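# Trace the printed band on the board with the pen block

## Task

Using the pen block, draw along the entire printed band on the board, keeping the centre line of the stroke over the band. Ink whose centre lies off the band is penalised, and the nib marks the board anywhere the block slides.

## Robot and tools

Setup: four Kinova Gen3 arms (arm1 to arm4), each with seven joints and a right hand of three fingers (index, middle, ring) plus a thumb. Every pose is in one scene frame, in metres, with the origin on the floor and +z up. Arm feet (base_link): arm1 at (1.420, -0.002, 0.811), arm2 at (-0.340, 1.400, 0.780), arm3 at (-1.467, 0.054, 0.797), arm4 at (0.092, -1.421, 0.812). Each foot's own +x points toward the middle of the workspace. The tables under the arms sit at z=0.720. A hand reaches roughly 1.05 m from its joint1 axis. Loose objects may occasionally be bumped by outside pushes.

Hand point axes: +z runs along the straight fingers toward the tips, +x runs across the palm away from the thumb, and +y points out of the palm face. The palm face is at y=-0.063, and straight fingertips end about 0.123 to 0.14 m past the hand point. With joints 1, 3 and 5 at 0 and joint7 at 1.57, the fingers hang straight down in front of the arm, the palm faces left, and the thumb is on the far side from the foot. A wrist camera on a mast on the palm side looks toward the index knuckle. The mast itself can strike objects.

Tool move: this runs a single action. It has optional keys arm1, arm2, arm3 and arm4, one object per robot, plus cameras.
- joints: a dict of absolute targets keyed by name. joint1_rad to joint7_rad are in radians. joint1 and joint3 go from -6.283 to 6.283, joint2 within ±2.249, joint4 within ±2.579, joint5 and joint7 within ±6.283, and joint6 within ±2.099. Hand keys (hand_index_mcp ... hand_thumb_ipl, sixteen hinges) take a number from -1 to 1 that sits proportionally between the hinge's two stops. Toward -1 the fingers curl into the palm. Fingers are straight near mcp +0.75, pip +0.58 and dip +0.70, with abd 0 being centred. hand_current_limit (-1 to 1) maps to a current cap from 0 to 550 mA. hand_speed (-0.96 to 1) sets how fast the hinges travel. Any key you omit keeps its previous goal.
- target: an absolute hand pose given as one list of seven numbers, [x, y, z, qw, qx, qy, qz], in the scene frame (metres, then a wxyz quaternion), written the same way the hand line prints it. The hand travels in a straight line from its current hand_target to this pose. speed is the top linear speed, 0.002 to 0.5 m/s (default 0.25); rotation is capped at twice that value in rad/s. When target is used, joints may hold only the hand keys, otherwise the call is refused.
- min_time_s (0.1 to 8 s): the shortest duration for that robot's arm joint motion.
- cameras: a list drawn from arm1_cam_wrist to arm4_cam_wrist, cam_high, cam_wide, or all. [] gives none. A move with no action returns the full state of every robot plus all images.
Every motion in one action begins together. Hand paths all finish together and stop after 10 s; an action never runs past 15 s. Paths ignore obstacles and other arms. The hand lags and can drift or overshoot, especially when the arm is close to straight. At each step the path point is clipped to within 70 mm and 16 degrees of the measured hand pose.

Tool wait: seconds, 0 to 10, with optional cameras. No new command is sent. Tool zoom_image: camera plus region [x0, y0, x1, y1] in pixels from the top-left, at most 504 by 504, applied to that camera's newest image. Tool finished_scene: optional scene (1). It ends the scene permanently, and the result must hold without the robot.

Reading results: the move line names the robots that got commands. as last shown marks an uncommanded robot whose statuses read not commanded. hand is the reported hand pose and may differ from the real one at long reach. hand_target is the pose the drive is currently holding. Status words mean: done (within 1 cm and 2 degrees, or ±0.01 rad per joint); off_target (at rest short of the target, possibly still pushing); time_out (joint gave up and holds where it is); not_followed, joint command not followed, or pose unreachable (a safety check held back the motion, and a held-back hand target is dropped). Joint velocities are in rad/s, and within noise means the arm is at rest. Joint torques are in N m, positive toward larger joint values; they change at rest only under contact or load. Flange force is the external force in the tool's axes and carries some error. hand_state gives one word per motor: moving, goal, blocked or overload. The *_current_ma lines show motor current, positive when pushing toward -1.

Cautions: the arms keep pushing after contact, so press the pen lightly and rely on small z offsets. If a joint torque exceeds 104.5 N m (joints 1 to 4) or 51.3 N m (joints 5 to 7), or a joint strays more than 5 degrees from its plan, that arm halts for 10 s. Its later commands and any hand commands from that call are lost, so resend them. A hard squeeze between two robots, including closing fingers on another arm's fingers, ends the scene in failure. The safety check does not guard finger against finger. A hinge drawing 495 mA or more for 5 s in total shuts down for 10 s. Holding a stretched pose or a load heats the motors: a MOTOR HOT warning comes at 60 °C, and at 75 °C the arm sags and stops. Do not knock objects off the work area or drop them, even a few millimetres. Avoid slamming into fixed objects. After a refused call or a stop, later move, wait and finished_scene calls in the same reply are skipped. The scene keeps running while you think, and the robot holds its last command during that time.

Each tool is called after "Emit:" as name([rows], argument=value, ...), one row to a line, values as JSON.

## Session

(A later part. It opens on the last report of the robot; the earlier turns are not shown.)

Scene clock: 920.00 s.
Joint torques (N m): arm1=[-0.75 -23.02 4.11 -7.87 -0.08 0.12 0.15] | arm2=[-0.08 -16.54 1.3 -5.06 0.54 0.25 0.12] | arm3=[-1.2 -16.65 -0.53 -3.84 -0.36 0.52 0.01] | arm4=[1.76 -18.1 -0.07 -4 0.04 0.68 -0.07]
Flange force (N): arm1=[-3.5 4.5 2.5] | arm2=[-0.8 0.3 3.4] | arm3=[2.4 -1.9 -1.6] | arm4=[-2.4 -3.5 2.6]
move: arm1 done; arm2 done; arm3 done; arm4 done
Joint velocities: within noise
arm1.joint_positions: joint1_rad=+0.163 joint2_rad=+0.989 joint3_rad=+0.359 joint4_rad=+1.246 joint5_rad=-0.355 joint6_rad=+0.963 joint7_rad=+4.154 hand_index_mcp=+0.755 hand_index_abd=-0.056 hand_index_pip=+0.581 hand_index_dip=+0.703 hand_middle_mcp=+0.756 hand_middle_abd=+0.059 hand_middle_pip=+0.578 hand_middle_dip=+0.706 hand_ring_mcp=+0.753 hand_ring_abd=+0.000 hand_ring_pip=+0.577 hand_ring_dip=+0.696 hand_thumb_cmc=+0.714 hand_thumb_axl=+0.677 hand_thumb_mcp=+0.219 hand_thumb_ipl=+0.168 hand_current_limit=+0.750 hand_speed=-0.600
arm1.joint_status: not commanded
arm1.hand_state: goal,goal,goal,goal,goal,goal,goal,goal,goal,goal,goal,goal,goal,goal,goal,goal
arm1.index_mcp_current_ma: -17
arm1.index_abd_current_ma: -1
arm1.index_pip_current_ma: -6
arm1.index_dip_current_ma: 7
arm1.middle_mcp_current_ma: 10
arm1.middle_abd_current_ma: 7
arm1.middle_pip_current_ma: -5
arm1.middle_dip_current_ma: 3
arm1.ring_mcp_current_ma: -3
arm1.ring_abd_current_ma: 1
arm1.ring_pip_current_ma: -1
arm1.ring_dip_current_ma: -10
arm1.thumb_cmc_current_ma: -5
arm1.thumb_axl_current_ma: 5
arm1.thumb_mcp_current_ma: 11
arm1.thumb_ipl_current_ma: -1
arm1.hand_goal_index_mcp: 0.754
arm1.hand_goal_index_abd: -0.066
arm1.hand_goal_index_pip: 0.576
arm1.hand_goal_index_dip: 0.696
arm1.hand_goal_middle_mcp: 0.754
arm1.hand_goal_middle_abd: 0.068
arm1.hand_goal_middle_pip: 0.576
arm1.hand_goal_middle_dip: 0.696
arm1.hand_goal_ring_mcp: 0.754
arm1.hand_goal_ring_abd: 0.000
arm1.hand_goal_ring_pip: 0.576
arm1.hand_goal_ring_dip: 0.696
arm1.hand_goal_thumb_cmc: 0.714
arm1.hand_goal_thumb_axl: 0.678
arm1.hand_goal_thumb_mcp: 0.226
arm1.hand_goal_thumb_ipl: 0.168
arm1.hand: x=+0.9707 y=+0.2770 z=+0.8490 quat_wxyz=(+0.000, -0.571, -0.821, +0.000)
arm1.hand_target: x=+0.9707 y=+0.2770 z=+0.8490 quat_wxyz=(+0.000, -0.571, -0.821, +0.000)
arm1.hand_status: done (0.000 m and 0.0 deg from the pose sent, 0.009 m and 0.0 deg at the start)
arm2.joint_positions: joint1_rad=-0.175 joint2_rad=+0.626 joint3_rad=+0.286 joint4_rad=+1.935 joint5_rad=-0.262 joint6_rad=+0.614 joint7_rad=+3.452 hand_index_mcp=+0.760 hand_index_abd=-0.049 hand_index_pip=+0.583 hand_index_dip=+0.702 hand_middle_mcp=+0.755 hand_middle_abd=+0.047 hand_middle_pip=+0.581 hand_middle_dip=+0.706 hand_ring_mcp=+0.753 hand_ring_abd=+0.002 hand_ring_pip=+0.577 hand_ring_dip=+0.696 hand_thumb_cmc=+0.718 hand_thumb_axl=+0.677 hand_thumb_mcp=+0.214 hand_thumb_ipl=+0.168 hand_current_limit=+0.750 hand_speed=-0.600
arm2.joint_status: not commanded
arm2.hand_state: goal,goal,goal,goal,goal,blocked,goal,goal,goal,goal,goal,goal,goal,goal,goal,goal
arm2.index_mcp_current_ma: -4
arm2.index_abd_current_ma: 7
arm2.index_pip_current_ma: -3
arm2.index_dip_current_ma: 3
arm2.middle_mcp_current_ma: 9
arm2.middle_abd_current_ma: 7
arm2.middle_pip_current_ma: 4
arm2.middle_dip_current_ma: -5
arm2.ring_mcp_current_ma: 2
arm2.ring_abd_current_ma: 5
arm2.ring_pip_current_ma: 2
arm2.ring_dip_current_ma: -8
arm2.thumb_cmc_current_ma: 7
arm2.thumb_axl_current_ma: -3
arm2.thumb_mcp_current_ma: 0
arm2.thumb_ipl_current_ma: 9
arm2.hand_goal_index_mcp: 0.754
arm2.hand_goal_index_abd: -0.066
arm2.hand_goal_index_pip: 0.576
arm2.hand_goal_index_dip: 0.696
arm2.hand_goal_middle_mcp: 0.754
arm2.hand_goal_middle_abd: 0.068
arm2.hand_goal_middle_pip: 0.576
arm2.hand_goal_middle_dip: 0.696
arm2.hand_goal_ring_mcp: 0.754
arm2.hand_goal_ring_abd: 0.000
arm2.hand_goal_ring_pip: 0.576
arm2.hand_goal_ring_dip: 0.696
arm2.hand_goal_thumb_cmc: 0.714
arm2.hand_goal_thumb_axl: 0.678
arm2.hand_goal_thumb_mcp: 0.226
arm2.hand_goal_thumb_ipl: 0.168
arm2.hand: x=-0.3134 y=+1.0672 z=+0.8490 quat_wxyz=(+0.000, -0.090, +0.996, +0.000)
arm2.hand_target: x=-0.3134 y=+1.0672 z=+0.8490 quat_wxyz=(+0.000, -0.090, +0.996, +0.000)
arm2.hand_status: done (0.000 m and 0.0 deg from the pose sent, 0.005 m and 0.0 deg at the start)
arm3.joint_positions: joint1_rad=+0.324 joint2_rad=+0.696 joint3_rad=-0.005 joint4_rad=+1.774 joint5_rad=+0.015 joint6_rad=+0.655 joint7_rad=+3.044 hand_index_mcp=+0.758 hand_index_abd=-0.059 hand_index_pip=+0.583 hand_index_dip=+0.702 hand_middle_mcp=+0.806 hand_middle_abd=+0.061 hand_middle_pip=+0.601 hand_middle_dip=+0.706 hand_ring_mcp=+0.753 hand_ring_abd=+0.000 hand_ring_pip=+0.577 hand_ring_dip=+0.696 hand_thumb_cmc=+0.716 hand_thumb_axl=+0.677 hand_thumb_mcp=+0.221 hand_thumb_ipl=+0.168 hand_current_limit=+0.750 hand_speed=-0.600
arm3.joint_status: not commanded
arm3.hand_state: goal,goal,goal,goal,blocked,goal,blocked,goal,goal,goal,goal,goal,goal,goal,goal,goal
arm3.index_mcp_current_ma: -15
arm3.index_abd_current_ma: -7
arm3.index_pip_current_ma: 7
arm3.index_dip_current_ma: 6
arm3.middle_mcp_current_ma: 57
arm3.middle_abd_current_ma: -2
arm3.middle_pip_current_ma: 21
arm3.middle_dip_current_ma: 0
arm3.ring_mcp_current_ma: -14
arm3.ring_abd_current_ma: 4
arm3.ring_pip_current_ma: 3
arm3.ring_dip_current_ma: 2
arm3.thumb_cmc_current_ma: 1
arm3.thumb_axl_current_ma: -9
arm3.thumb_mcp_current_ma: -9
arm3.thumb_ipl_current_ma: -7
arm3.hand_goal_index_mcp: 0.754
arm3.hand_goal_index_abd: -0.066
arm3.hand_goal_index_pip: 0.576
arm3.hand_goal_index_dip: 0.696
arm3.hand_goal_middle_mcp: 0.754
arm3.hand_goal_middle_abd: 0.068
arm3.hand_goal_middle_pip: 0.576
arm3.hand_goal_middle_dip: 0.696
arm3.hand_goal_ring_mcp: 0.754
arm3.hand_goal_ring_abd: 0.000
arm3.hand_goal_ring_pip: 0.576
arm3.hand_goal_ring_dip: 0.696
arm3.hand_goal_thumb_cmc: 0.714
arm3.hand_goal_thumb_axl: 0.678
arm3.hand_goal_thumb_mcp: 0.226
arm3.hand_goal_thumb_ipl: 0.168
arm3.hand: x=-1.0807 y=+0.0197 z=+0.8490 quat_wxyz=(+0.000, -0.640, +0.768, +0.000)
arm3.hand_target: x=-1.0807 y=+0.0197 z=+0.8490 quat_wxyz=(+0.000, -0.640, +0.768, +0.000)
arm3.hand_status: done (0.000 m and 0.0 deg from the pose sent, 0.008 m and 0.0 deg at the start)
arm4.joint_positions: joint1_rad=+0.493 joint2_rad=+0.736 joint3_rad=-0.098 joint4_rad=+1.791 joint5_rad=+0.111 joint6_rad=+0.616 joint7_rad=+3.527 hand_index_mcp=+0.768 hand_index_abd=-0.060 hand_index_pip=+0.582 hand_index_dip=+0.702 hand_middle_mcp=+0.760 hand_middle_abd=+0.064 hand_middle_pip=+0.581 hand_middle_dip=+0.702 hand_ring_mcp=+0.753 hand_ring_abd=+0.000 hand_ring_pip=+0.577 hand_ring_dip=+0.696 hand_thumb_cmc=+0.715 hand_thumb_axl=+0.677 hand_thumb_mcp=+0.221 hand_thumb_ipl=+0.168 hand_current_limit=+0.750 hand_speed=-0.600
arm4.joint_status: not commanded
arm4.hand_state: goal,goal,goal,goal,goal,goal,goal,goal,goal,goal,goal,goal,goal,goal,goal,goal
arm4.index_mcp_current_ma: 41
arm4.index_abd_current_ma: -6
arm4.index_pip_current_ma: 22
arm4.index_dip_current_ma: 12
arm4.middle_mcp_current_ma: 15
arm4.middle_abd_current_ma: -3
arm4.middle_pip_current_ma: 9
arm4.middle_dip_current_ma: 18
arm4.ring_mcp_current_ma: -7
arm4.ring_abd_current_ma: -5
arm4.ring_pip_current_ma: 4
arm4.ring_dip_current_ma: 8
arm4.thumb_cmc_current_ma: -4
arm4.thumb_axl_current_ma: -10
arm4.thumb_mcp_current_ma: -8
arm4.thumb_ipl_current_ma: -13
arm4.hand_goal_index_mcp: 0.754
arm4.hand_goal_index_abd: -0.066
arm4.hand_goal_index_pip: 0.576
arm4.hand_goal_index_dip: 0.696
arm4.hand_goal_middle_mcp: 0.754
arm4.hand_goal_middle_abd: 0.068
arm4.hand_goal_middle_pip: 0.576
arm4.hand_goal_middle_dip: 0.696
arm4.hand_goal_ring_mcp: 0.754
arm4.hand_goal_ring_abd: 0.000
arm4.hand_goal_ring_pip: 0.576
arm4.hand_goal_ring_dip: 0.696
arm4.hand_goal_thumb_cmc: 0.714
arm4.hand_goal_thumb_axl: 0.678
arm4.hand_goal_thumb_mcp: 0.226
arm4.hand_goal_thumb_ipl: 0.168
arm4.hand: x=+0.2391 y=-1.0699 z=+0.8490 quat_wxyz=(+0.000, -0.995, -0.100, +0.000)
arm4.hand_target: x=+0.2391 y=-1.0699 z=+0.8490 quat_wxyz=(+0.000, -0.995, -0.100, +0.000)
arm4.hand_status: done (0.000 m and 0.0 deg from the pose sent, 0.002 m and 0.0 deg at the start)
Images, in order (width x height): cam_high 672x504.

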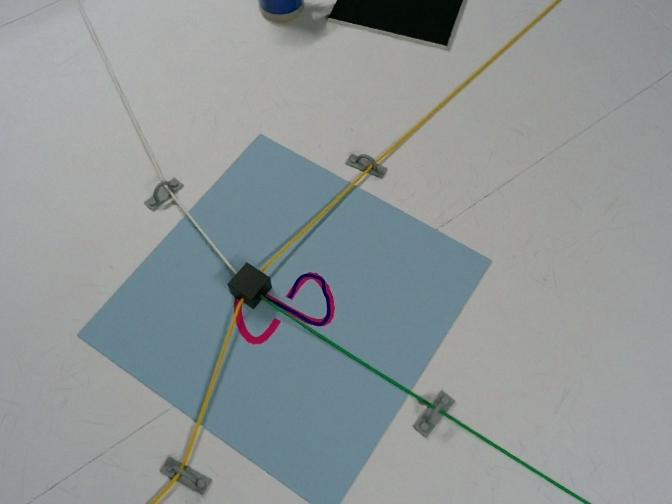

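Emit:
move(arm1={"target":[0.9671,0.2756,0.849,0,-0.5714,-0.8206,0],"speed":0.012}, arm2={"target":[-0.3126,1.0627,0.849,0,-0.0898,0.996,0],"speed":0.012}, arm3={"target":[-1.0827,0.0201,0.849,0,-0.64,0.7684,0],"speed":0.012}, arm4={"target":[0.2401,-1.0749,0.849,0,-0.995,-0.1002,0],"speed":0.012}, cameras=["cam_high"])

Emit:
zoom_image(camera="cam_high", region=[204, 248, 284, 308])

Scene clock: 933.47 s.
Joint torques (N m): arm1=[-0.75 -23.08 4.1 -7.9 -0.1 0.14 0.17] | arm2=[-0.05 -16.69 1.5 -5.1 0.49 0.27 0.14] | arm3=[-1.27 -16.59 -0.53 -3.82 -0.33 0.51 -0.01] | arm4=[1.96 -17.1 0.24 -3.03 0.16 1.09 -0.02]
Flange force (N): arm1=[-3.7 4.6 2.4] | arm2=[-0.9 0.3 3.4] | arm3=[2.6 -1.9 -1.6] | arm4=[-2.3 -4.8 1.4]
move: arm1 done; arm2 done; arm3 done; arm4 done
Joint velocities: within noise
arm1.joint_positions: joint1_rad=+0.159 joint2_rad=+0.995 joint3_rad=+0.359 joint4_rad=+1.233 joint5_rad=-0.356 joint6_rad=+0.970 joint7_rad=+4.147 hand_index_mcp=+0.755 hand_index_abd=-0.056 hand_index_pip=+0.581 hand_index_dip=+0.703 hand_middle_mcp=+0.756 hand_middle_abd=+0.059 hand_middle_pip=+0.578 hand_middle_dip=+0.706 hand_ring_mcp=+0.753 hand_ring_abd=+0.000 hand_ring_pip=+0.577 hand_ring_dip=+0.696 hand_thumb_cmc=+0.714 hand_thumb_axl=+0.677 hand_thumb_mcp=+0.219 hand_thumb_ipl=+0.168 hand_current_limit=+0.750 hand_speed=-0.600
arm1.joint_status: not commanded
arm1.hand_state: goal,goal,goal,goal,goal,goal,goal,goal,goal,goal,goal,goal,goal,goal,goal,goal
arm1.index_mcp_current_ma: -1
arm1.index_abd_current_ma: -2
arm1.index_pip_current_ma: -9
arm1.index_dip_current_ma: 0
arm1.middle_mcp_current_ma: -1
arm1.middle_abd_current_ma: 16
arm1.middle_pip_current_ma: 5
arm1.middle_dip_current_ma: 4
arm1.ring_mcp_current_ma: -4
arm1.ring_abd_current_ma: -9
arm1.ring_pip_current_ma: -3
arm1.ring_dip_current_ma: -5
arm1.thumb_cmc_current_ma: -7
arm1.thumb_axl_current_ma: 2
arm1.thumb_mcp_current_ma: 8
arm1.thumb_ipl_current_ma: 11
arm1.hand_goal_index_mcp: 0.754
arm1.hand_goal_index_abd: -0.066
arm1.hand_goal_index_pip: 0.576
arm1.hand_goal_index_dip: 0.696
arm1.hand_goal_middle_mcp: 0.754
arm1.hand_goal_middle_abd: 0.068
arm1.hand_goal_middle_pip: 0.576
arm1.hand_goal_middle_dip: 0.696
arm1.hand_goal_ring_mcp: 0.754
arm1.hand_goal_ring_abd: 0.000
arm1.hand_goal_ring_pip: 0.576
arm1.hand_goal_ring_dip: 0.696
arm1.hand_goal_thumb_cmc: 0.714
arm1.hand_goal_thumb_axl: 0.678
arm1.hand_goal_thumb_mcp: 0.226
arm1.hand_goal_thumb_ipl: 0.168
arm1.hand: x=+0.9671 y=+0.2756 z=+0.8490 quat_wxyz=(+0.000, -0.571, -0.821, +0.000)
arm1.hand_target: x=+0.9671 y=+0.2756 z=+0.8490 quat_wxyz=(+0.000, -0.571, -0.821, +0.000)
arm1.hand_status: done (0.000 m and 0.0 deg from the pose sent, 0.004 m and 0.0 deg at the start)
arm2.joint_positions: joint1_rad=-0.175 joint2_rad=+0.633 joint3_rad=+0.286 joint4_rad=+1.920 joint5_rad=-0.262 joint6_rad=+0.623 joint7_rad=+3.450 hand_index_mcp=+0.760 hand_index_abd=-0.049 hand_index_pip=+0.583 hand_index_dip=+0.702 hand_middle_mcp=+0.755 hand_middle_abd=+0.047 hand_middle_pip=+0.579 hand_middle_dip=+0.706 hand_ring_mcp=+0.753 hand_ring_abd=+0.002 hand_ring_pip=+0.577 hand_ring_dip=+0.696 hand_thumb_cmc=+0.718 hand_thumb_axl=+0.677 hand_thumb_mcp=+0.214 hand_thumb_ipl=+0.168 hand_current_limit=+0.750 hand_speed=-0.600
arm2.joint_status: not commanded
arm2.hand_state: goal,goal,goal,goal,goal,blocked,goal,goal,goal,goal,goal,goal,goal,goal,goal,goal
arm2.index_mcp_current_ma: -9
arm2.index_abd_current_ma: 6
arm2.index_pip_current_ma: 0
arm2.index_dip_current_ma: -4
arm2.middle_mcp_current_ma: 12
arm2.middle_abd_current_ma: 6
arm2.middle_pip_current_ma: 6
arm2.middle_dip_current_ma: -6
arm2.ring_mcp_current_ma: 6
arm2.ring_abd_current_ma: 13
arm2.ring_pip_current_ma: 7
arm2.ring_dip_current_ma: -7
arm2.thumb_cmc_current_ma: 5
arm2.thumb_axl_current_ma: 2
arm2.thumb_mcp_current_ma: 9
arm2.thumb_ipl_current_ma: 8
arm2.hand_goal_index_mcp: 0.754
arm2.hand_goal_index_abd: -0.066
arm2.hand_goal_index_pip: 0.576
arm2.hand_goal_index_dip: 0.696
arm2.hand_goal_middle_mcp: 0.754
arm2.hand_goal_middle_abd: 0.068
arm2.hand_goal_middle_pip: 0.576
arm2.hand_goal_middle_dip: 0.696
arm2.hand_goal_ring_mcp: 0.754
arm2.hand_goal_ring_abd: 0.000
arm2.hand_goal_ring_pip: 0.576
arm2.hand_goal_ring_dip: 0.696
arm2.hand_goal_thumb_cmc: 0.714
arm2.hand_goal_thumb_axl: 0.678
arm2.hand_goal_thumb_mcp: 0.226
arm2.hand_goal_thumb_ipl: 0.168
arm2.hand: x=-0.3126 y=+1.0627 z=+0.8490 quat_wxyz=(+0.000, -0.090, +0.996, +0.000)
arm2.hand_target: x=-0.3126 y=+1.0627 z=+0.8490 quat_wxyz=(+0.000, -0.090, +0.996, +0.000)
arm2.hand_status: done (0.000 m and 0.0 deg from the pose sent, 0.005 m and 0.0 deg at the start)
arm3.joint_positions: joint1_rad=+0.323 joint2_rad=+0.693 joint3_rad=-0.005 joint4_rad=+1.781 joint5_rad=+0.015 joint6_rad=+0.651 joint7_rad=+3.043 hand_index_mcp=+0.760 hand_index_abd=-0.060 hand_index_pip=+0.583 hand_index_dip=+0.702 hand_middle_mcp=+0.808 hand_middle_abd=+0.061 hand_middle_pip=+0.602 hand_middle_dip=+0.706 hand_ring_mcp=+0.753 hand_ring_abd=+0.000 hand_ring_pip=+0.577 hand_ring_dip=+0.696 hand_thumb_cmc=+0.716 hand_thumb_axl=+0.677 hand_thumb_mcp=+0.221 hand_thumb_ipl=+0.168 hand_current_limit=+0.750 hand_speed=-0.600
arm3.joint_status: not commanded
arm3.hand_state: goal,goal,goal,goal,blocked,goal,blocked,goal,goal,goal,goal,goal,goal,goal,goal,goal
arm3.index_mcp_current_ma: -8
arm3.index_abd_current_ma: -18
arm3.index_pip_current_ma: 15
arm3.index_dip_current_ma: 3
arm3.middle_mcp_current_ma: 54
arm3.middle_abd_current_ma: 1
arm3.middle_pip_current_ma: 22
arm3.middle_dip_current_ma: -4
arm3.ring_mcp_current_ma: 3
arm3.ring_abd_current_ma: -1
arm3.ring_pip_current_ma: 4
arm3.ring_dip_current_ma: 1
arm3.thumb_cmc_current_ma: 9
arm3.thumb_axl_current_ma: -1
arm3.thumb_mcp_current_ma: -7
arm3.thumb_ipl_current_ma: -7
arm3.hand_goal_index_mcp: 0.754
arm3.hand_goal_index_abd: -0.066
arm3.hand_goal_index_pip: 0.576
arm3.hand_goal_index_dip: 0.696
arm3.hand_goal_middle_mcp: 0.754
arm3.hand_goal_middle_abd: 0.068
arm3.hand_goal_middle_pip: 0.576
arm3.hand_goal_middle_dip: 0.696
arm3.hand_goal_ring_mcp: 0.754
arm3.hand_goal_ring_abd: 0.000
arm3.hand_goal_ring_pip: 0.576
arm3.hand_goal_ring_dip: 0.696
arm3.hand_goal_thumb_cmc: 0.714
arm3.hand_goal_thumb_axl: 0.678
arm3.hand_goal_thumb_mcp: 0.226
arm3.hand_goal_thumb_ipl: 0.168
arm3.hand: x=-1.0827 y=+0.0201 z=+0.8490 quat_wxyz=(+0.000, -0.640, +0.768, +0.000)
arm3.hand_target: x=-1.0827 y=+0.0201 z=+0.8490 quat_wxyz=(+0.000, -0.640, +0.768, +0.000)
arm3.hand_status: done (0.000 m and 0.0 deg from the pose sent, 0.002 m and 0.0 deg at the start)
arm4.joint_positions: joint1_rad=+0.499 joint2_rad=+0.730 joint3_rad=-0.098 joint4_rad=+1.807 joint5_rad=+0.112 joint6_rad=+0.607 joint7_rad=+3.530 hand_index_mcp=+0.786 hand_index_abd=-0.060 hand_index_pip=+0.591 hand_index_dip=+0.702 hand_middle_mcp=+0.778 hand_middle_abd=+0.064 hand_middle_pip=+0.587 hand_middle_dip=+0.702 hand_ring_mcp=+0.753 hand_ring_abd=+0.000 hand_ring_pip=+0.577 hand_ring_dip=+0.696 hand_thumb_cmc=+0.715 hand_thumb_axl=+0.677 hand_thumb_mcp=+0.221 hand_thumb_ipl=+0.168 hand_current_limit=+0.750 hand_speed=-0.600
arm4.joint_status: not commanded
arm4.hand_state: blocked,goal,goal,goal,blocked,goal,goal,goal,goal,goal,goal,goal,goal,goal,goal,goal
arm4.index_mcp_current_ma: 89
arm4.index_abd_current_ma: 3
arm4.index_pip_current_ma: 46
arm4.index_dip_current_ma: 6
arm4.middle_mcp_current_ma: 62
arm4.middle_abd_current_ma: -9
arm4.middle_pip_current_ma: 20
arm4.middle_dip_current_ma: 23
arm4.ring_mcp_current_ma: -5
arm4.ring_abd_current_ma: -6
arm4.ring_pip_current_ma: 10
arm4.ring_dip_current_ma: 7
arm4.thumb_cmc_current_ma: -4
arm4.thumb_axl_current_ma: -15
arm4.thumb_mcp_current_ma: -8
arm4.thumb_ipl_current_ma: -9
arm4.hand_goal_index_mcp: 0.754
arm4.hand_goal_index_abd: -0.066
arm4.hand_goal_index_pip: 0.576
arm4.hand_goal_index_dip: 0.696
arm4.hand_goal_middle_mcp: 0.754
arm4.hand_goal_middle_abd: 0.068
arm4.hand_goal_middle_pip: 0.576
arm4.hand_goal_middle_dip: 0.696
arm4.hand_goal_ring_mcp: 0.754
arm4.hand_goal_ring_abd: 0.000
arm4.hand_goal_ring_pip: 0.576
arm4.hand_goal_ring_dip: 0.696
arm4.hand_goal_thumb_cmc: 0.714
arm4.hand_goal_thumb_axl: 0.678
arm4.hand_goal_thumb_mcp: 0.226
arm4.hand_goal_thumb_ipl: 0.168
arm4.hand: x=+0.2401 y=-1.0749 z=+0.8490 quat_wxyz=(+0.000, -0.995, -0.100, +0.000)
arm4.hand_target: x=+0.2401 y=-1.0749 z=+0.8490 quat_wxyz=(+0.000, -0.995, -0.100, +0.000)
arm4.hand_status: done (0.000 m and 0.0 deg from the pose sent, 0.005 m and 0.0 deg at the start)
Images, in order (width x height): cam_high 672x504.

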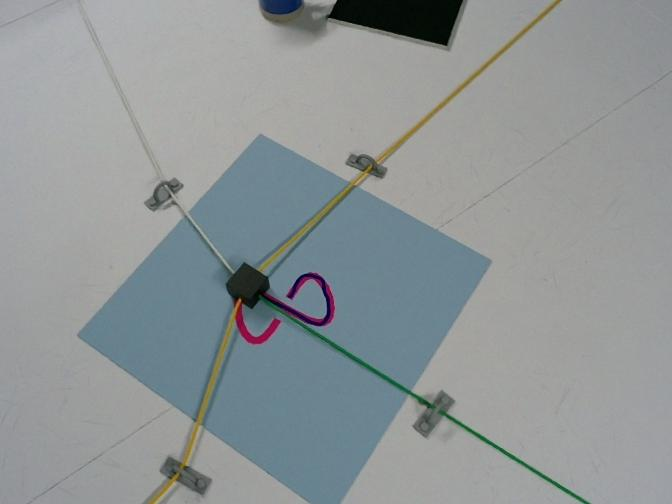

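Scaled by 6.300.

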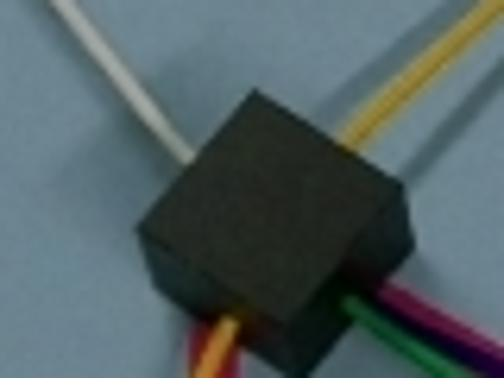

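Emit:
move(arm1={"target":[0.9657,0.2751,0.849,0,-0.5714,-0.8206,0],"speed":0.012}, arm2={"target":[-0.3123,1.0609,0.849,0,-0.0898,0.996,0],"speed":0.012}, arm3={"target":[-1.0833,0.0202,0.849,0,-0.64,0.7684,0],"speed":0.012}, arm4={"target":[0.2413,-1.0807,0.849,0,-0.995,-0.1002,0],"speed":0.012}, cameras=["cam_high"])

Emit:
zoom_image(camera="cam_high", region=[204, 252, 284, 312])

Scene clock: 945.20 s.
Joint torques (N m): arm1=[-0.72 -23.15 4.12 -7.85 -0.05 0.15 0.12] | arm2=[-0.1 -16.76 1.47 -5.16 0.53 0.32 0.08] | arm3=[-1.24 -16.63 -0.46 -3.91 -0.34 0.47 -0.05] | arm4=[1.98 -17.05 0.23 -3.06 0.15 1.08 -0.06]
Flange force (N): arm1=[-3.5 4.4 2.5] | arm2=[-0.7 0.6 3.6] | arm3=[2.6 -1.7 -1.6] | arm4=[-2.4 -4.6 1.8]
move: arm1 done; arm2 done; arm3 done; arm4 done
Joint velocities: within noise
arm1.joint_positions: joint1_rad=+0.158 joint2_rad=+0.997 joint3_rad=+0.360 joint4_rad=+1.228 joint5_rad=-0.356 joint6_rad=+0.973 joint7_rad=+4.145 hand_index_mcp=+0.755 hand_index_abd=-0.056 hand_index_pip=+0.581 hand_index_dip=+0.703 hand_middle_mcp=+0.756 hand_middle_abd=+0.059 hand_middle_pip=+0.578 hand_middle_dip=+0.706 hand_ring_mcp=+0.753 hand_ring_abd=+0.000 hand_ring_pip=+0.577 hand_ring_dip=+0.696 hand_thumb_cmc=+0.714 hand_thumb_axl=+0.677 hand_thumb_mcp=+0.219 hand_thumb_ipl=+0.168 hand_current_limit=+0.750 hand_speed=-0.600
arm1.joint_status: not commanded
arm1.hand_state: goal,goal,goal,goal,goal,goal,goal,goal,goal,goal,goal,goal,goal,goal,goal,goal
arm1.index_mcp_current_ma: 13
arm1.index_abd_current_ma: -12
arm1.index_pip_current_ma: -4
arm1.index_dip_current_ma: 3
arm1.middle_mcp_current_ma: 7
arm1.middle_abd_current_ma: 11
arm1.middle_pip_current_ma: 3
arm1.middle_dip_current_ma: 10
arm1.ring_mcp_current_ma: -12
arm1.ring_abd_current_ma: -6
arm1.ring_pip_current_ma: 1
arm1.ring_dip_current_ma: -6
arm1.thumb_cmc_current_ma: -3
arm1.thumb_axl_current_ma: -3
arm1.thumb_mcp_current_ma: 15
arm1.thumb_ipl_current_ma: 2
arm1.hand_goal_index_mcp: 0.754
arm1.hand_goal_index_abd: -0.066
arm1.hand_goal_index_pip: 0.576
arm1.hand_goal_index_dip: 0.696
arm1.hand_goal_middle_mcp: 0.754
arm1.hand_goal_middle_abd: 0.068
arm1.hand_goal_middle_pip: 0.576
arm1.hand_goal_middle_dip: 0.696
arm1.hand_goal_ring_mcp: 0.754
arm1.hand_goal_ring_abd: 0.000
arm1.hand_goal_ring_pip: 0.576
arm1.hand_goal_ring_dip: 0.696
arm1.hand_goal_thumb_cmc: 0.714
arm1.hand_goal_thumb_axl: 0.678
arm1.hand_goal_thumb_mcp: 0.226
arm1.hand_goal_thumb_ipl: 0.168
arm1.hand: x=+0.9657 y=+0.2751 z=+0.8490 quat_wxyz=(+0.000, -0.571, -0.821, +0.000)
arm1.hand_target: x=+0.9657 y=+0.2751 z=+0.8490 quat_wxyz=(+0.000, -0.571, -0.821, +0.000)
arm1.hand_status: done (0.000 m and 0.0 deg from the pose sent, 0.001 m and 0.0 deg at the start)
arm2.joint_positions: joint1_rad=-0.175 joint2_rad=+0.635 joint3_rad=+0.287 joint4_rad=+1.913 joint5_rad=-0.262 joint6_rad=+0.627 joint7_rad=+3.449 hand_index_mcp=+0.760 hand_index_abd=-0.049 hand_index_pip=+0.583 hand_index_dip=+0.702 hand_middle_mcp=+0.755 hand_middle_abd=+0.047 hand_middle_pip=+0.579 hand_middle_dip=+0.706 hand_ring_mcp=+0.753 hand_ring_abd=+0.002 hand_ring_pip=+0.577 hand_ring_dip=+0.696 hand_thumb_cmc=+0.718 hand_thumb_axl=+0.677 hand_thumb_mcp=+0.214 hand_thumb_ipl=+0.168 hand_current_limit=+0.750 hand_speed=-0.600
arm2.joint_status: not commanded
arm2.hand_state: goal,goal,goal,goal,goal,blocked,goal,goal,goal,goal,goal,goal,goal,goal,goal,goal
arm2.index_mcp_current_ma: -4
arm2.index_abd_current_ma: 7
arm2.index_pip_current_ma: 0
arm2.index_dip_current_ma: 3
arm2.middle_mcp_current_ma: 11
arm2.middle_abd_current_ma: 10
arm2.middle_pip_current_ma: -2
arm2.middle_dip_current_ma: -2
arm2.ring_mcp_current_ma: 4
arm2.ring_abd_current_ma: 8
arm2.ring_pip_current_ma: 2
arm2.ring_dip_current_ma: -4
arm2.thumb_cmc_current_ma: 7
arm2.thumb_axl_current_ma: -3
arm2.thumb_mcp_current_ma: 3
arm2.thumb_ipl_current_ma: 4
arm2.hand_goal_index_mcp: 0.754
arm2.hand_goal_index_abd: -0.066
arm2.hand_goal_index_pip: 0.576
arm2.hand_goal_index_dip: 0.696
arm2.hand_goal_middle_mcp: 0.754
arm2.hand_goal_middle_abd: 0.068
arm2.hand_goal_middle_pip: 0.576
arm2.hand_goal_middle_dip: 0.696
arm2.hand_goal_ring_mcp: 0.754
arm2.hand_goal_ring_abd: 0.000
arm2.hand_goal_ring_pip: 0.576
arm2.hand_goal_ring_dip: 0.696
arm2.hand_goal_thumb_cmc: 0.714
arm2.hand_goal_thumb_axl: 0.678
arm2.hand_goal_thumb_mcp: 0.226
arm2.hand_goal_thumb_ipl: 0.168
arm2.hand: x=-0.3123 y=+1.0609 z=+0.8490 quat_wxyz=(+0.000, -0.090, +0.996, +0.000)
arm2.hand_target: x=-0.3123 y=+1.0609 z=+0.8490 quat_wxyz=(+0.000, -0.090, +0.996, +0.000)
arm2.hand_status: done (0.000 m and 0.0 deg from the pose sent, 0.002 m and 0.0 deg at the start)
arm3.joint_positions: joint1_rad=+0.323 joint2_rad=+0.693 joint3_rad=-0.005 joint4_rad=+1.784 joint5_rad=+0.015 joint6_rad=+0.650 joint7_rad=+3.043 hand_index_mcp=+0.760 hand_index_abd=-0.060 hand_index_pip=+0.583 hand_index_dip=+0.702 hand_middle_mcp=+0.808 hand_middle_abd=+0.061 hand_middle_pip=+0.602 hand_middle_dip=+0.706 hand_ring_mcp=+0.753 hand_ring_abd=+0.000 hand_ring_pip=+0.577 hand_ring_dip=+0.696 hand_thumb_cmc=+0.716 hand_thumb_axl=+0.677 hand_thumb_mcp=+0.221 hand_thumb_ipl=+0.168 hand_current_limit=+0.750 hand_speed=-0.600
arm3.joint_status: not commanded
arm3.hand_state: goal,goal,goal,goal,blocked,goal,blocked,goal,goal,goal,goal,goal,goal,goal,goal,goal
arm3.index_mcp_current_ma: -17
arm3.index_abd_current_ma: -12
arm3.index_pip_current_ma: 13
arm3.index_dip_current_ma: 14
arm3.middle_mcp_current_ma: 56
arm3.middle_abd_current_ma: 3
arm3.middle_pip_current_ma: 31
arm3.middle_dip_current_ma: -8
arm3.ring_mcp_current_ma: 6
arm3.ring_abd_current_ma: -17
arm3.ring_pip_current_ma: -6
arm3.ring_dip_current_ma: -1
arm3.thumb_cmc_current_ma: -5
arm3.thumb_axl_current_ma: -10
arm3.thumb_mcp_current_ma: -10
arm3.thumb_ipl_current_ma: -12
arm3.hand_goal_index_mcp: 0.754
arm3.hand_goal_index_abd: -0.066
arm3.hand_goal_index_pip: 0.576
arm3.hand_goal_index_dip: 0.696
arm3.hand_goal_middle_mcp: 0.754
arm3.hand_goal_middle_abd: 0.068
arm3.hand_goal_middle_pip: 0.576
arm3.hand_goal_middle_dip: 0.696
arm3.hand_goal_ring_mcp: 0.754
arm3.hand_goal_ring_abd: 0.000
arm3.hand_goal_ring_pip: 0.576
arm3.hand_goal_ring_dip: 0.696
arm3.hand_goal_thumb_cmc: 0.714
arm3.hand_goal_thumb_axl: 0.678
arm3.hand_goal_thumb_mcp: 0.226
arm3.hand_goal_thumb_ipl: 0.168
arm3.hand: x=-1.0833 y=+0.0202 z=+0.8490 quat_wxyz=(+0.000, -0.640, +0.768, +0.000)
arm3.hand_target: x=-1.0833 y=+0.0202 z=+0.8490 quat_wxyz=(+0.000, -0.640, +0.768, +0.000)
arm3.hand_status: done (0.000 m and 0.0 deg from the pose sent, 0.001 m and 0.0 deg at the start)
arm4.joint_positions: joint1_rad=+0.506 joint2_rad=+0.723 joint3_rad=-0.098 joint4_rad=+1.825 joint5_rad=+0.113 joint6_rad=+0.596 joint7_rad=+3.535 hand_index_mcp=+0.792 hand_index_abd=-0.060 hand_index_pip=+0.595 hand_index_dip=+0.702 hand_middle_mcp=+0.785 hand_middle_abd=+0.064 hand_middle_pip=+0.590 hand_middle_dip=+0.702 hand_ring_mcp=+0.753 hand_ring_abd=+0.000 hand_ring_pip=+0.577 hand_ring_dip=+0.696 hand_thumb_cmc=+0.715 hand_thumb_axl=+0.677 hand_thumb_mcp=+0.221 hand_thumb_ipl=+0.168 hand_current_limit=+0.750 hand_speed=-0.600
arm4.joint_status: not commanded
arm4.hand_state: blocked,goal,goal,goal,blocked,goal,goal,goal,goal,goal,goal,goal,goal,goal,goal,goal
arm4.index_mcp_current_ma: 113
arm4.index_abd_current_ma: 0
arm4.index_pip_current_ma: 57
arm4.index_dip_current_ma: 2
arm4.middle_mcp_current_ma: 88
arm4.middle_abd_current_ma: -7
arm4.middle_pip_current_ma: 31
arm4.middle_dip_current_ma: 17
arm4.ring_mcp_current_ma: -13
arm4.ring_abd_current_ma: -11
arm4.ring_pip_current_ma: 2
arm4.ring_dip_current_ma: 2
arm4.thumb_cmc_current_ma: -10
arm4.thumb_axl_current_ma: -15
arm4.thumb_mcp_current_ma: -10
arm4.thumb_ipl_current_ma: -10
arm4.hand_goal_index_mcp: 0.754
arm4.hand_goal_index_abd: -0.066
arm4.hand_goal_index_pip: 0.576
arm4.hand_goal_index_dip: 0.696
arm4.hand_goal_middle_mcp: 0.754
arm4.hand_goal_middle_abd: 0.068
arm4.hand_goal_middle_pip: 0.576
arm4.hand_goal_middle_dip: 0.696
arm4.hand_goal_ring_mcp: 0.754
arm4.hand_goal_ring_abd: 0.000
arm4.hand_goal_ring_pip: 0.576
arm4.hand_goal_ring_dip: 0.696
arm4.hand_goal_thumb_cmc: 0.714
arm4.hand_goal_thumb_axl: 0.678
arm4.hand_goal_thumb_mcp: 0.226
arm4.hand_goal_thumb_ipl: 0.168
arm4.hand: x=+0.2413 y=-1.0807 z=+0.8490 quat_wxyz=(+0.000, -0.995, -0.100, +0.000)
arm4.hand_target: x=+0.2413 y=-1.0807 z=+0.8490 quat_wxyz=(+0.000, -0.995, -0.100, +0.000)
arm4.hand_status: done (0.000 m and 0.0 deg from the pose sent, 0.006 m and 0.0 deg at the start)
Images, in order (width x height): cam_high 672x504.

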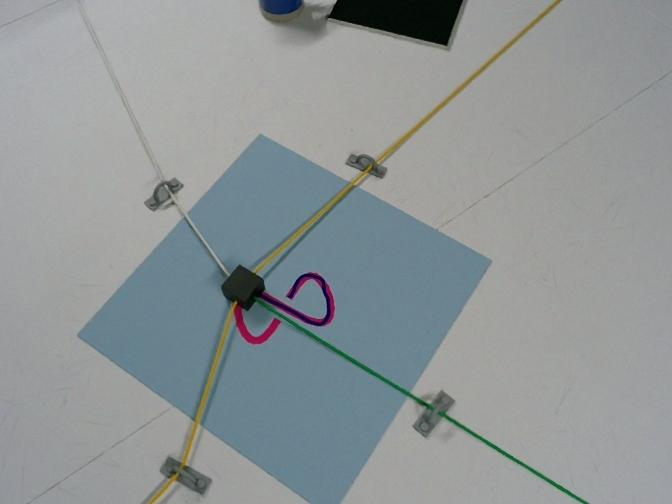

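Scaled by 6.300.

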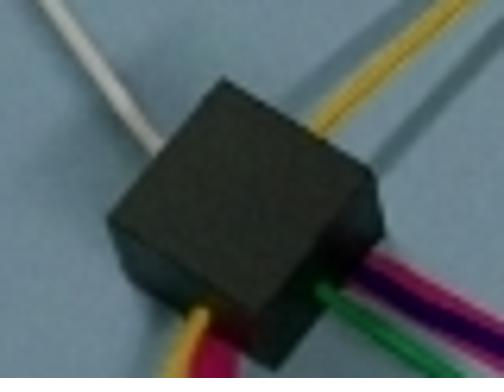

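Emit:
move(arm1={"target":[0.9638,0.2744,0.849,0,-0.5714,-0.8206,0],"speed":0.012}, arm2={"target":[-0.3112,1.0549,0.849,0,-0.0898,0.996,0],"speed":0.012}, arm3={"target":[-1.0805,0.0197,0.849,0,-0.64,0.7684,0],"speed":0.012}, arm4={"target":[0.2424,-1.0861,0.849,0,-0.995,-0.1002,0],"speed":0.012}, cameras=["cam_high"])

Emit:
zoom_image(camera="cam_high", region=[204, 256, 284, 316])

Scene clock: 956.40 s.
Joint torques (N m): arm1=[-0.72 -23.16 4.1 -7.89 -0.09 0.14 0.12] | arm2=[-0.09 -17.08 1.56 -5.08 0.53 0.28 0.15] | arm3=[-1.26 -17 -0.5 -4.41 -0.36 0.21 -0.03] | arm4=[1.94 -16.88 0.2 -2.93 0.16 1.04 -0.04]
Flange force (N): arm1=[-3.6 4.6 2.4] | arm2=[-0.8 -0.2 3.6] | arm3=[2.7 -1.0 -1.4] | arm4=[-2.3 -4.8 1.7]
move: arm1 done; arm2 done; arm3 done; arm4 done
Joint velocities: within noise
arm1.joint_positions: joint1_rad=+0.157 joint2_rad=+1.000 joint3_rad=+0.360 joint4_rad=+1.222 joint5_rad=-0.356 joint6_rad=+0.977 joint7_rad=+4.141 hand_index_mcp=+0.755 hand_index_abd=-0.056 hand_index_pip=+0.581 hand_index_dip=+0.703 hand_middle_mcp=+0.756 hand_middle_abd=+0.059 hand_middle_pip=+0.578 hand_middle_dip=+0.706 hand_ring_mcp=+0.753 hand_ring_abd=+0.000 hand_ring_pip=+0.577 hand_ring_dip=+0.696 hand_thumb_cmc=+0.714 hand_thumb_axl=+0.677 hand_thumb_mcp=+0.219 hand_thumb_ipl=+0.168 hand_current_limit=+0.750 hand_speed=-0.600
arm1.joint_status: not commanded
arm1.hand_state: goal,goal,goal,goal,goal,goal,goal,goal,goal,goal,goal,goal,goal,goal,goal,goal
arm1.index_mcp_current_ma: -1
arm1.index_abd_current_ma: -5
arm1.index_pip_current_ma: -5
arm1.index_dip_current_ma: 9
arm1.middle_mcp_current_ma: 10
arm1.middle_abd_current_ma: 10
arm1.middle_pip_current_ma: 3
arm1.middle_dip_current_ma: 3
arm1.ring_mcp_current_ma: -14
arm1.ring_abd_current_ma: -11
arm1.ring_pip_current_ma: 0
arm1.ring_dip_current_ma: 1
arm1.thumb_cmc_current_ma: -13
arm1.thumb_axl_current_ma: -4
arm1.thumb_mcp_current_ma: 8
arm1.thumb_ipl_current_ma: 9
arm1.hand_goal_index_mcp: 0.754
arm1.hand_goal_index_abd: -0.066
arm1.hand_goal_index_pip: 0.576
arm1.hand_goal_index_dip: 0.696
arm1.hand_goal_middle_mcp: 0.754
arm1.hand_goal_middle_abd: 0.068
arm1.hand_goal_middle_pip: 0.576
arm1.hand_goal_middle_dip: 0.696
arm1.hand_goal_ring_mcp: 0.754
arm1.hand_goal_ring_abd: 0.000
arm1.hand_goal_ring_pip: 0.576
arm1.hand_goal_ring_dip: 0.696
arm1.hand_goal_thumb_cmc: 0.714
arm1.hand_goal_thumb_axl: 0.678
arm1.hand_goal_thumb_mcp: 0.226
arm1.hand_goal_thumb_ipl: 0.168
arm1.hand: x=+0.9638 y=+0.2744 z=+0.8490 quat_wxyz=(+0.000, -0.571, -0.821, +0.000)
arm1.hand_target: x=+0.9638 y=+0.2744 z=+0.8490 quat_wxyz=(+0.000, -0.571, -0.821, +0.000)
arm1.hand_status: done (0.000 m and 0.0 deg from the pose sent, 0.002 m and 0.0 deg at the start)
arm2.joint_positions: joint1_rad=-0.175 joint2_rad=+0.644 joint3_rad=+0.287 joint4_rad=+1.893 joint5_rad=-0.262 joint6_rad=+0.639 joint7_rad=+3.447 hand_index_mcp=+0.760 hand_index_abd=-0.049 hand_index_pip=+0.583 hand_index_dip=+0.702 hand_middle_mcp=+0.755 hand_middle_abd=+0.047 hand_middle_pip=+0.579 hand_middle_dip=+0.706 hand_ring_mcp=+0.753 hand_ring_abd=+0.002 hand_ring_pip=+0.577 hand_ring_dip=+0.696 hand_thumb_cmc=+0.718 hand_thumb_axl=+0.677 hand_thumb_mcp=+0.214 hand_thumb_ipl=+0.168 hand_current_limit=+0.750 hand_speed=-0.600
arm2.joint_status: not commanded
arm2.hand_state: goal,goal,goal,goal,goal,blocked,goal,goal,goal,goal,goal,goal,goal,goal,goal,goal
arm2.index_mcp_current_ma: -9
arm2.index_abd_current_ma: 7
arm2.index_pip_current_ma: -2
arm2.index_dip_current_ma: 1
arm2.middle_mcp_current_ma: 16
arm2.middle_abd_current_ma: 6
arm2.middle_pip_current_ma: 2
arm2.middle_dip_current_ma: -1
arm2.ring_mcp_current_ma: 2
arm2.ring_abd_current_ma: 13
arm2.ring_pip_current_ma: 2
arm2.ring_dip_current_ma: -2
arm2.thumb_cmc_current_ma: 4
arm2.thumb_axl_current_ma: 1
arm2.thumb_mcp_current_ma: 5
arm2.thumb_ipl_current_ma: 2
arm2.hand_goal_index_mcp: 0.754
arm2.hand_goal_index_abd: -0.066
arm2.hand_goal_index_pip: 0.576
arm2.hand_goal_index_dip: 0.696
arm2.hand_goal_middle_mcp: 0.754
arm2.hand_goal_middle_abd: 0.068
arm2.hand_goal_middle_pip: 0.576
arm2.hand_goal_middle_dip: 0.696
arm2.hand_goal_ring_mcp: 0.754
arm2.hand_goal_ring_abd: 0.000
arm2.hand_goal_ring_pip: 0.576
arm2.hand_goal_ring_dip: 0.696
arm2.hand_goal_thumb_cmc: 0.714
arm2.hand_goal_thumb_axl: 0.678
arm2.hand_goal_thumb_mcp: 0.226
arm2.hand_goal_thumb_ipl: 0.168
arm2.hand: x=-0.3112 y=+1.0549 z=+0.8490 quat_wxyz=(+0.000, -0.090, +0.996, +0.000)
arm2.hand_target: x=-0.3112 y=+1.0549 z=+0.8490 quat_wxyz=(+0.000, -0.090, +0.996, +0.000)
arm2.hand_status: done (0.000 m and 0.0 deg from the pose sent, 0.006 m and 0.0 deg at the start)
arm3.joint_positions: joint1_rad=+0.324 joint2_rad=+0.697 joint3_rad=-0.005 joint4_rad=+1.773 joint5_rad=+0.015 joint6_rad=+0.656 joint7_rad=+3.044 hand_index_mcp=+0.757 hand_index_abd=-0.060 hand_index_pip=+0.583 hand_index_dip=+0.702 hand_middle_mcp=+0.804 hand_middle_abd=+0.061 hand_middle_pip=+0.601 hand_middle_dip=+0.706 hand_ring_mcp=+0.753 hand_ring_abd=+0.000 hand_ring_pip=+0.577 hand_ring_dip=+0.696 hand_thumb_cmc=+0.716 hand_thumb_axl=+0.677 hand_thumb_mcp=+0.221 hand_thumb_ipl=+0.168 hand_current_limit=+0.750 hand_speed=-0.600
arm3.joint_status: not commanded
arm3.hand_state: goal,goal,goal,goal,blocked,goal,blocked,goal,goal,goal,goal,goal,goal,goal,goal,goal
arm3.index_mcp_current_ma: 6
arm3.index_abd_current_ma: 4
arm3.index_pip_current_ma: 6
arm3.index_dip_current_ma: 0
arm3.middle_mcp_current_ma: 59
arm3.middle_abd_current_ma: 6
arm3.middle_pip_current_ma: 30
arm3.middle_dip_current_ma: -1
arm3.ring_mcp_current_ma: -2
arm3.ring_abd_current_ma: 4
arm3.ring_pip_current_ma: 5
arm3.ring_dip_current_ma: 5
arm3.thumb_cmc_current_ma: 3
arm3.thumb_axl_current_ma: 8
arm3.thumb_mcp_current_ma: -14
arm3.thumb_ipl_current_ma: -4
arm3.hand_goal_index_mcp: 0.754
arm3.hand_goal_index_abd: -0.066
arm3.hand_goal_index_pip: 0.576
arm3.hand_goal_index_dip: 0.696
arm3.hand_goal_middle_mcp: 0.754
arm3.hand_goal_middle_abd: 0.068
arm3.hand_goal_middle_pip: 0.576
arm3.hand_goal_middle_dip: 0.696
arm3.hand_goal_ring_mcp: 0.754
arm3.hand_goal_ring_abd: 0.000
arm3.hand_goal_ring_pip: 0.576
arm3.hand_goal_ring_dip: 0.696
arm3.hand_goal_thumb_cmc: 0.714
arm3.hand_goal_thumb_axl: 0.678
arm3.hand_goal_thumb_mcp: 0.226
arm3.hand_goal_thumb_ipl: 0.168
arm3.hand: x=-1.0805 y=+0.0197 z=+0.8490 quat_wxyz=(+0.000, -0.640, +0.768, +0.000)
arm3.hand_target: x=-1.0805 y=+0.0197 z=+0.8490 quat_wxyz=(+0.000, -0.640, +0.768, +0.000)
arm3.hand_status: done (0.000 m and 0.0 deg from the pose sent, 0.003 m and 0.0 deg at the start)
arm4.joint_positions: joint1_rad=+0.512 joint2_rad=+0.716 joint3_rad=-0.099 joint4_rad=+1.842 joint5_rad=+0.114 joint6_rad=+0.586 joint7_rad=+3.539 hand_index_mcp=+0.793 hand_index_abd=-0.060 hand_index_pip=+0.595 hand_index_dip=+0.702 hand_middle_mcp=+0.785 hand_middle_abd=+0.064 hand_middle_pip=+0.590 hand_middle_dip=+0.702 hand_ring_mcp=+0.753 hand_ring_abd=+0.000 hand_ring_pip=+0.577 hand_ring_dip=+0.696 hand_thumb_cmc=+0.715 hand_thumb_axl=+0.677 hand_thumb_mcp=+0.221 hand_thumb_ipl=+0.168 hand_current_limit=+0.750 hand_speed=-0.600
arm4.joint_status: not commanded
arm4.hand_state: blocked,goal,goal,goal,blocked,goal,goal,goal,goal,goal,goal,goal,goal,goal,goal,goal
arm4.index_mcp_current_ma: 119
arm4.index_abd_current_ma: 5
arm4.index_pip_current_ma: 58
arm4.index_dip_current_ma: 3
arm4.middle_mcp_current_ma: 87
arm4.middle_abd_current_ma: -10
arm4.middle_pip_current_ma: 26
arm4.middle_dip_current_ma: 19
arm4.ring_mcp_current_ma: -4
arm4.ring_abd_current_ma: -7
arm4.ring_pip_current_ma: 9
arm4.ring_dip_current_ma: 4
arm4.thumb_cmc_current_ma: -3
arm4.thumb_axl_current_ma: -5
arm4.thumb_mcp_current_ma: -7
arm4.thumb_ipl_current_ma: -6
arm4.hand_goal_index_mcp: 0.754
arm4.hand_goal_index_abd: -0.066
arm4.hand_goal_index_pip: 0.576
arm4.hand_goal_index_dip: 0.696
arm4.hand_goal_middle_mcp: 0.754
arm4.hand_goal_middle_abd: 0.068
arm4.hand_goal_middle_pip: 0.576
arm4.hand_goal_middle_dip: 0.696
arm4.hand_goal_ring_mcp: 0.754
arm4.hand_goal_ring_abd: 0.000
arm4.hand_goal_ring_pip: 0.576
arm4.hand_goal_ring_dip: 0.696
arm4.hand_goal_thumb_cmc: 0.714
arm4.hand_goal_thumb_axl: 0.678
arm4.hand_goal_thumb_mcp: 0.226
arm4.hand_goal_thumb_ipl: 0.168
arm4.hand: x=+0.2424 y=-1.0861 z=+0.8490 quat_wxyz=(+0.000, -0.995, -0.100, +0.000)
arm4.hand_target: x=+0.2424 y=-1.0861 z=+0.8490 quat_wxyz=(+0.000, -0.995, -0.100, +0.000)
arm4.hand_status: done (0.000 m and 0.0 deg from the pose sent, 0.006 m and 0.0 deg at the start)
Images, in order (width x height): cam_high 672x504.

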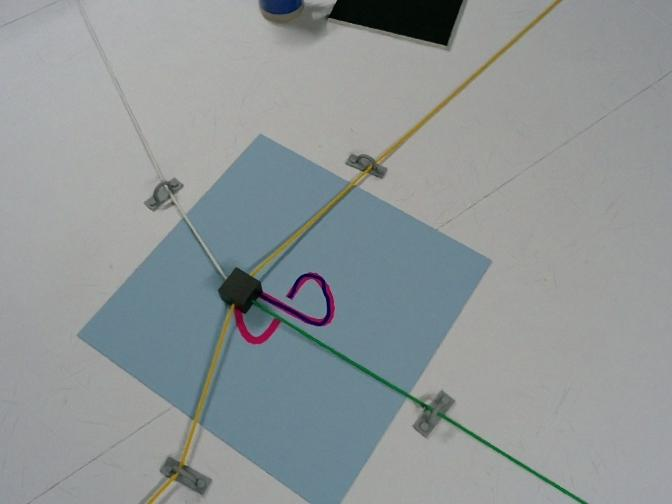

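Scaled by 6.300.

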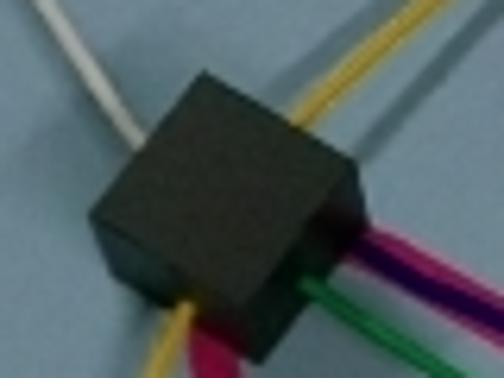

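Emit:
move(arm2={"target":[-0.3102,1.0495,0.849,0,-0.0898,0.996,0],"speed":0.012}, arm3={"target":[-1.0803,0.0196,0.849,0,-0.64,0.7684,0],"speed":0.012}, arm4={"target":[0.2435,-1.0916,0.849,0,-0.995,-0.1002,0],"speed":0.012}, cameras=["cam_high"])

Emit:
zoom_image(camera="cam_high", region=[204, 260, 284, 320])

Scene clock: 967.20 s.
Joint torques (N m): arm1=[-0.73 -23.21 4.14 -7.92 -0.1 0.17 0.11] | arm2=[-0.09 -17.29 1.53 -5.3 0.53 0.31 0.08] | arm3=[-1.24 -16.87 -0.47 -4.19 -0.33 0.35 -0.02] | arm4=[2.1 -16.38 0.36 -2.55 0.21 1.29 0]
Flange force (N): arm1=[-3.6 4.7 2.6] | arm2=[-0.7 0.3 3.7] | arm3=[2.6 -1.3 -1.5] | arm4=[-2.6 -5.2 1.5]
move: arm2 done; arm3 done; arm4 done
Joint velocities: within noise
arm1: as last shown
arm1.index_mcp_current_ma: -11
arm1.index_abd_current_ma: 2
arm1.index_pip_current_ma: -10
arm1.middle_mcp_current_ma: 1
arm1.middle_abd_current_ma: 12
arm1.middle_pip_current_ma: 5
arm1.middle_dip_current_ma: 4
arm1.ring_mcp_current_ma: -5
arm1.ring_abd_current_ma: -10
arm1.ring_dip_current_ma: -5
arm1.thumb_cmc_current_ma: -8
arm1.thumb_axl_current_ma: -1
arm1.thumb_ipl_current_ma: 12
arm2.joint_positions: joint1_rad=-0.175 joint2_rad=+0.653 joint3_rad=+0.288 joint4_rad=+1.874 joint5_rad=-0.262 joint6_rad=+0.649 joint7_rad=+3.444 hand_index_mcp=+0.760 hand_index_abd=-0.049 hand_index_pip=+0.583 hand_index_dip=+0.702 hand_middle_mcp=+0.755 hand_middle_abd=+0.047 hand_middle_pip=+0.579 hand_middle_dip=+0.706 hand_ring_mcp=+0.753 hand_ring_abd=+0.002 hand_ring_pip=+0.577 hand_ring_dip=+0.696 hand_thumb_cmc=+0.718 hand_thumb_axl=+0.677 hand_thumb_mcp=+0.214 hand_thumb_ipl=+0.168 hand_current_limit=+0.750 hand_speed=-0.600
arm2.joint_status: not commanded
arm2.hand_state: goal,goal,goal,goal,goal,blocked,goal,goal,goal,goal,goal,goal,goal,goal,goal,goal
arm2.index_mcp_current_ma: -7
arm2.index_abd_current_ma: 4
arm2.index_pip_current_ma: -6
arm2.index_dip_current_ma: 2
arm2.middle_mcp_current_ma: 5
arm2.middle_abd_current_ma: 9
arm2.middle_pip_current_ma: 1
arm2.middle_dip_current_ma: -3
arm2.ring_mcp_current_ma: 7
arm2.ring_abd_current_ma: 8
arm2.ring_pip_current_ma: 3
arm2.ring_dip_current_ma: -5
arm2.thumb_cmc_current_ma: 9
arm2.thumb_axl_current_ma: -4
arm2.thumb_mcp_current_ma: 2
arm2.thumb_ipl_current_ma: 4
arm2.hand_goal_index_mcp: 0.754
arm2.hand_goal_index_abd: -0.066
arm2.hand_goal_index_pip: 0.576
arm2.hand_goal_index_dip: 0.696
arm2.hand_goal_middle_mcp: 0.754
arm2.hand_goal_middle_abd: 0.068
arm2.hand_goal_middle_pip: 0.576
arm2.hand_goal_middle_dip: 0.696
arm2.hand_goal_ring_mcp: 0.754
arm2.hand_goal_ring_abd: 0.000
arm2.hand_goal_ring_pip: 0.576
arm2.hand_goal_ring_dip: 0.696
arm2.hand_goal_thumb_cmc: 0.714
arm2.hand_goal_thumb_axl: 0.678
arm2.hand_goal_thumb_mcp: 0.226
arm2.hand_goal_thumb_ipl: 0.168
arm2.hand: x=-0.3102 y=+1.0495 z=+0.8490 quat_wxyz=(+0.000, -0.090, +0.996, +0.000)
arm2.hand_target: x=-0.3102 y=+1.0495 z=+0.8490 quat_wxyz=(+0.000, -0.090, +0.996, +0.000)
arm2.hand_status: done (0.000 m and 0.0 deg from the pose sent, 0.005 m and 0.0 deg at the start)
arm3.joint_positions: joint1_rad=+0.324 joint2_rad=+0.697 joint3_rad=-0.005 joint4_rad=+1.773 joint5_rad=+0.015 joint6_rad=+0.656 joint7_rad=+3.044 hand_index_mcp=+0.758 hand_index_abd=-0.060 hand_index_pip=+0.583 hand_index_dip=+0.702 hand_middle_mcp=+0.804 hand_middle_abd=+0.061 hand_middle_pip=+0.601 hand_middle_dip=+0.706 hand_ring_mcp=+0.753 hand_ring_abd=+0.000 hand_ring_pip=+0.577 hand_ring_dip=+0.696 hand_thumb_cmc=+0.716 hand_thumb_axl=+0.677 hand_thumb_mcp=+0.221 hand_thumb_ipl=+0.168 hand_current_limit=+0.750 hand_speed=-0.600
arm3.joint_status: not commanded
arm3.hand_state: goal,goal,goal,goal,blocked,goal,blocked,goal,goal,goal,goal,goal,goal,goal,goal,goal
arm3.index_mcp_current_ma: -28
arm3.index_abd_current_ma: -1
arm3.index_pip_current_ma: 4
arm3.index_dip_current_ma: 14
arm3.middle_mcp_current_ma: 64
arm3.middle_abd_current_ma: 0
arm3.middle_pip_current_ma: 17
arm3.middle_dip_current_ma: -12
arm3.ring_mcp_current_ma: -19
arm3.ring_abd_current_ma: -7
arm3.ring_pip_current_ma: 3
arm3.ring_dip_current_ma: -6
arm3.thumb_cmc_current_ma: 11
arm3.thumb_axl_current_ma: -9
arm3.thumb_mcp_current_ma: -2
arm3.thumb_ipl_current_ma: 4
arm3.hand_goal_index_mcp: 0.754
arm3.hand_goal_index_abd: -0.066
arm3.hand_goal_index_pip: 0.576
arm3.hand_goal_index_dip: 0.696
arm3.hand_goal_middle_mcp: 0.754
arm3.hand_goal_middle_abd: 0.068
arm3.hand_goal_middle_pip: 0.576
arm3.hand_goal_middle_dip: 0.696
arm3.hand_goal_ring_mcp: 0.754
arm3.hand_goal_ring_abd: 0.000
arm3.hand_goal_ring_pip: 0.576
arm3.hand_goal_ring_dip: 0.696
arm3.hand_goal_thumb_cmc: 0.714
arm3.hand_goal_thumb_axl: 0.678
arm3.hand_goal_thumb_mcp: 0.226
arm3.hand_goal_thumb_ipl: 0.168
arm3.hand: x=-1.0803 y=+0.0196 z=+0.8490 quat_wxyz=(+0.000, -0.640, +0.768, +0.000)
arm3.hand_target: x=-1.0803 y=+0.0196 z=+0.8490 quat_wxyz=(+0.000, -0.640, +0.768, +0.000)
arm3.hand_status: done (0.000 m and 0.0 deg from the pose sent, 0.000 m and 0.0 deg at the start)
arm4.joint_positions: joint1_rad=+0.519 joint2_rad=+0.710 joint3_rad=-0.099 joint4_rad=+1.858 joint5_rad=+0.115 joint6_rad=+0.575 joint7_rad=+3.543 hand_index_mcp=+0.800 hand_index_abd=-0.060 hand_index_pip=+0.600 hand_index_dip=+0.702 hand_middle_mcp=+0.791 hand_middle_abd=+0.064 hand_middle_pip=+0.593 hand_middle_dip=+0.702 hand_ring_mcp=+0.753 hand_ring_abd=+0.000 hand_ring_pip=+0.577 hand_ring_dip=+0.696 hand_thumb_cmc=+0.715 hand_thumb_axl=+0.677 hand_thumb_mcp=+0.221 hand_thumb_ipl=+0.168 hand_current_limit=+0.750 hand_speed=-0.600
arm4.joint_status: not commanded
arm4.hand_state: blocked,goal,blocked,goal,blocked,goal,goal,goal,goal,goal,goal,goal,goal,goal,goal,goal
arm4.index_mcp_current_ma: 139
arm4.index_abd_current_ma: 4
arm4.index_pip_current_ma: 69
arm4.index_dip_current_ma: 8
arm4.middle_mcp_current_ma: 106
arm4.middle_abd_current_ma: -2
arm4.middle_pip_current_ma: 37
arm4.middle_dip_current_ma: 20
arm4.ring_mcp_current_ma: -6
arm4.ring_abd_current_ma: -6
arm4.ring_pip_current_ma: 8
arm4.ring_dip_current_ma: 0
arm4.thumb_cmc_current_ma: -8
arm4.thumb_axl_current_ma: -9
arm4.thumb_mcp_current_ma: -5
arm4.thumb_ipl_current_ma: -10
arm4.hand_goal_index_mcp: 0.754
arm4.hand_goal_index_abd: -0.066
arm4.hand_goal_index_pip: 0.576
arm4.hand_goal_index_dip: 0.696
arm4.hand_goal_middle_mcp: 0.754
arm4.hand_goal_middle_abd: 0.068
arm4.hand_goal_middle_pip: 0.576
arm4.hand_goal_middle_dip: 0.696
arm4.hand_goal_ring_mcp: 0.754
arm4.hand_goal_ring_abd: 0.000
arm4.hand_goal_ring_pip: 0.576
arm4.hand_goal_ring_dip: 0.696
arm4.hand_goal_thumb_cmc: 0.714
arm4.hand_goal_thumb_axl: 0.678
arm4.hand_goal_thumb_mcp: 0.226
arm4.hand_goal_thumb_ipl: 0.168
arm4.hand: x=+0.2435 y=-1.0916 z=+0.8490 quat_wxyz=(+0.000, -0.995, -0.100, +0.000)
arm4.hand_target: x=+0.2435 y=-1.0916 z=+0.8490 quat_wxyz=(+0.000, -0.995, -0.100, +0.000)
arm4.hand_status: done (0.000 m and 0.0 deg from the pose sent, 0.006 m and 0.0 deg at the start)
Images, in order (width x height): cam_high 672x504.

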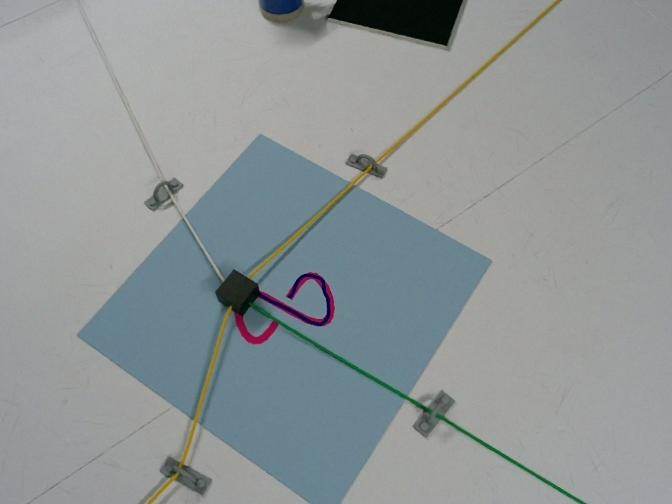

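Scaled by 6.300.

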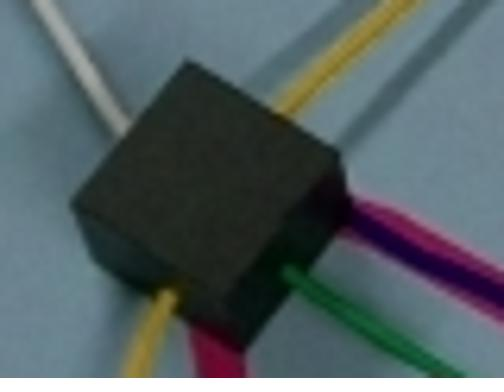

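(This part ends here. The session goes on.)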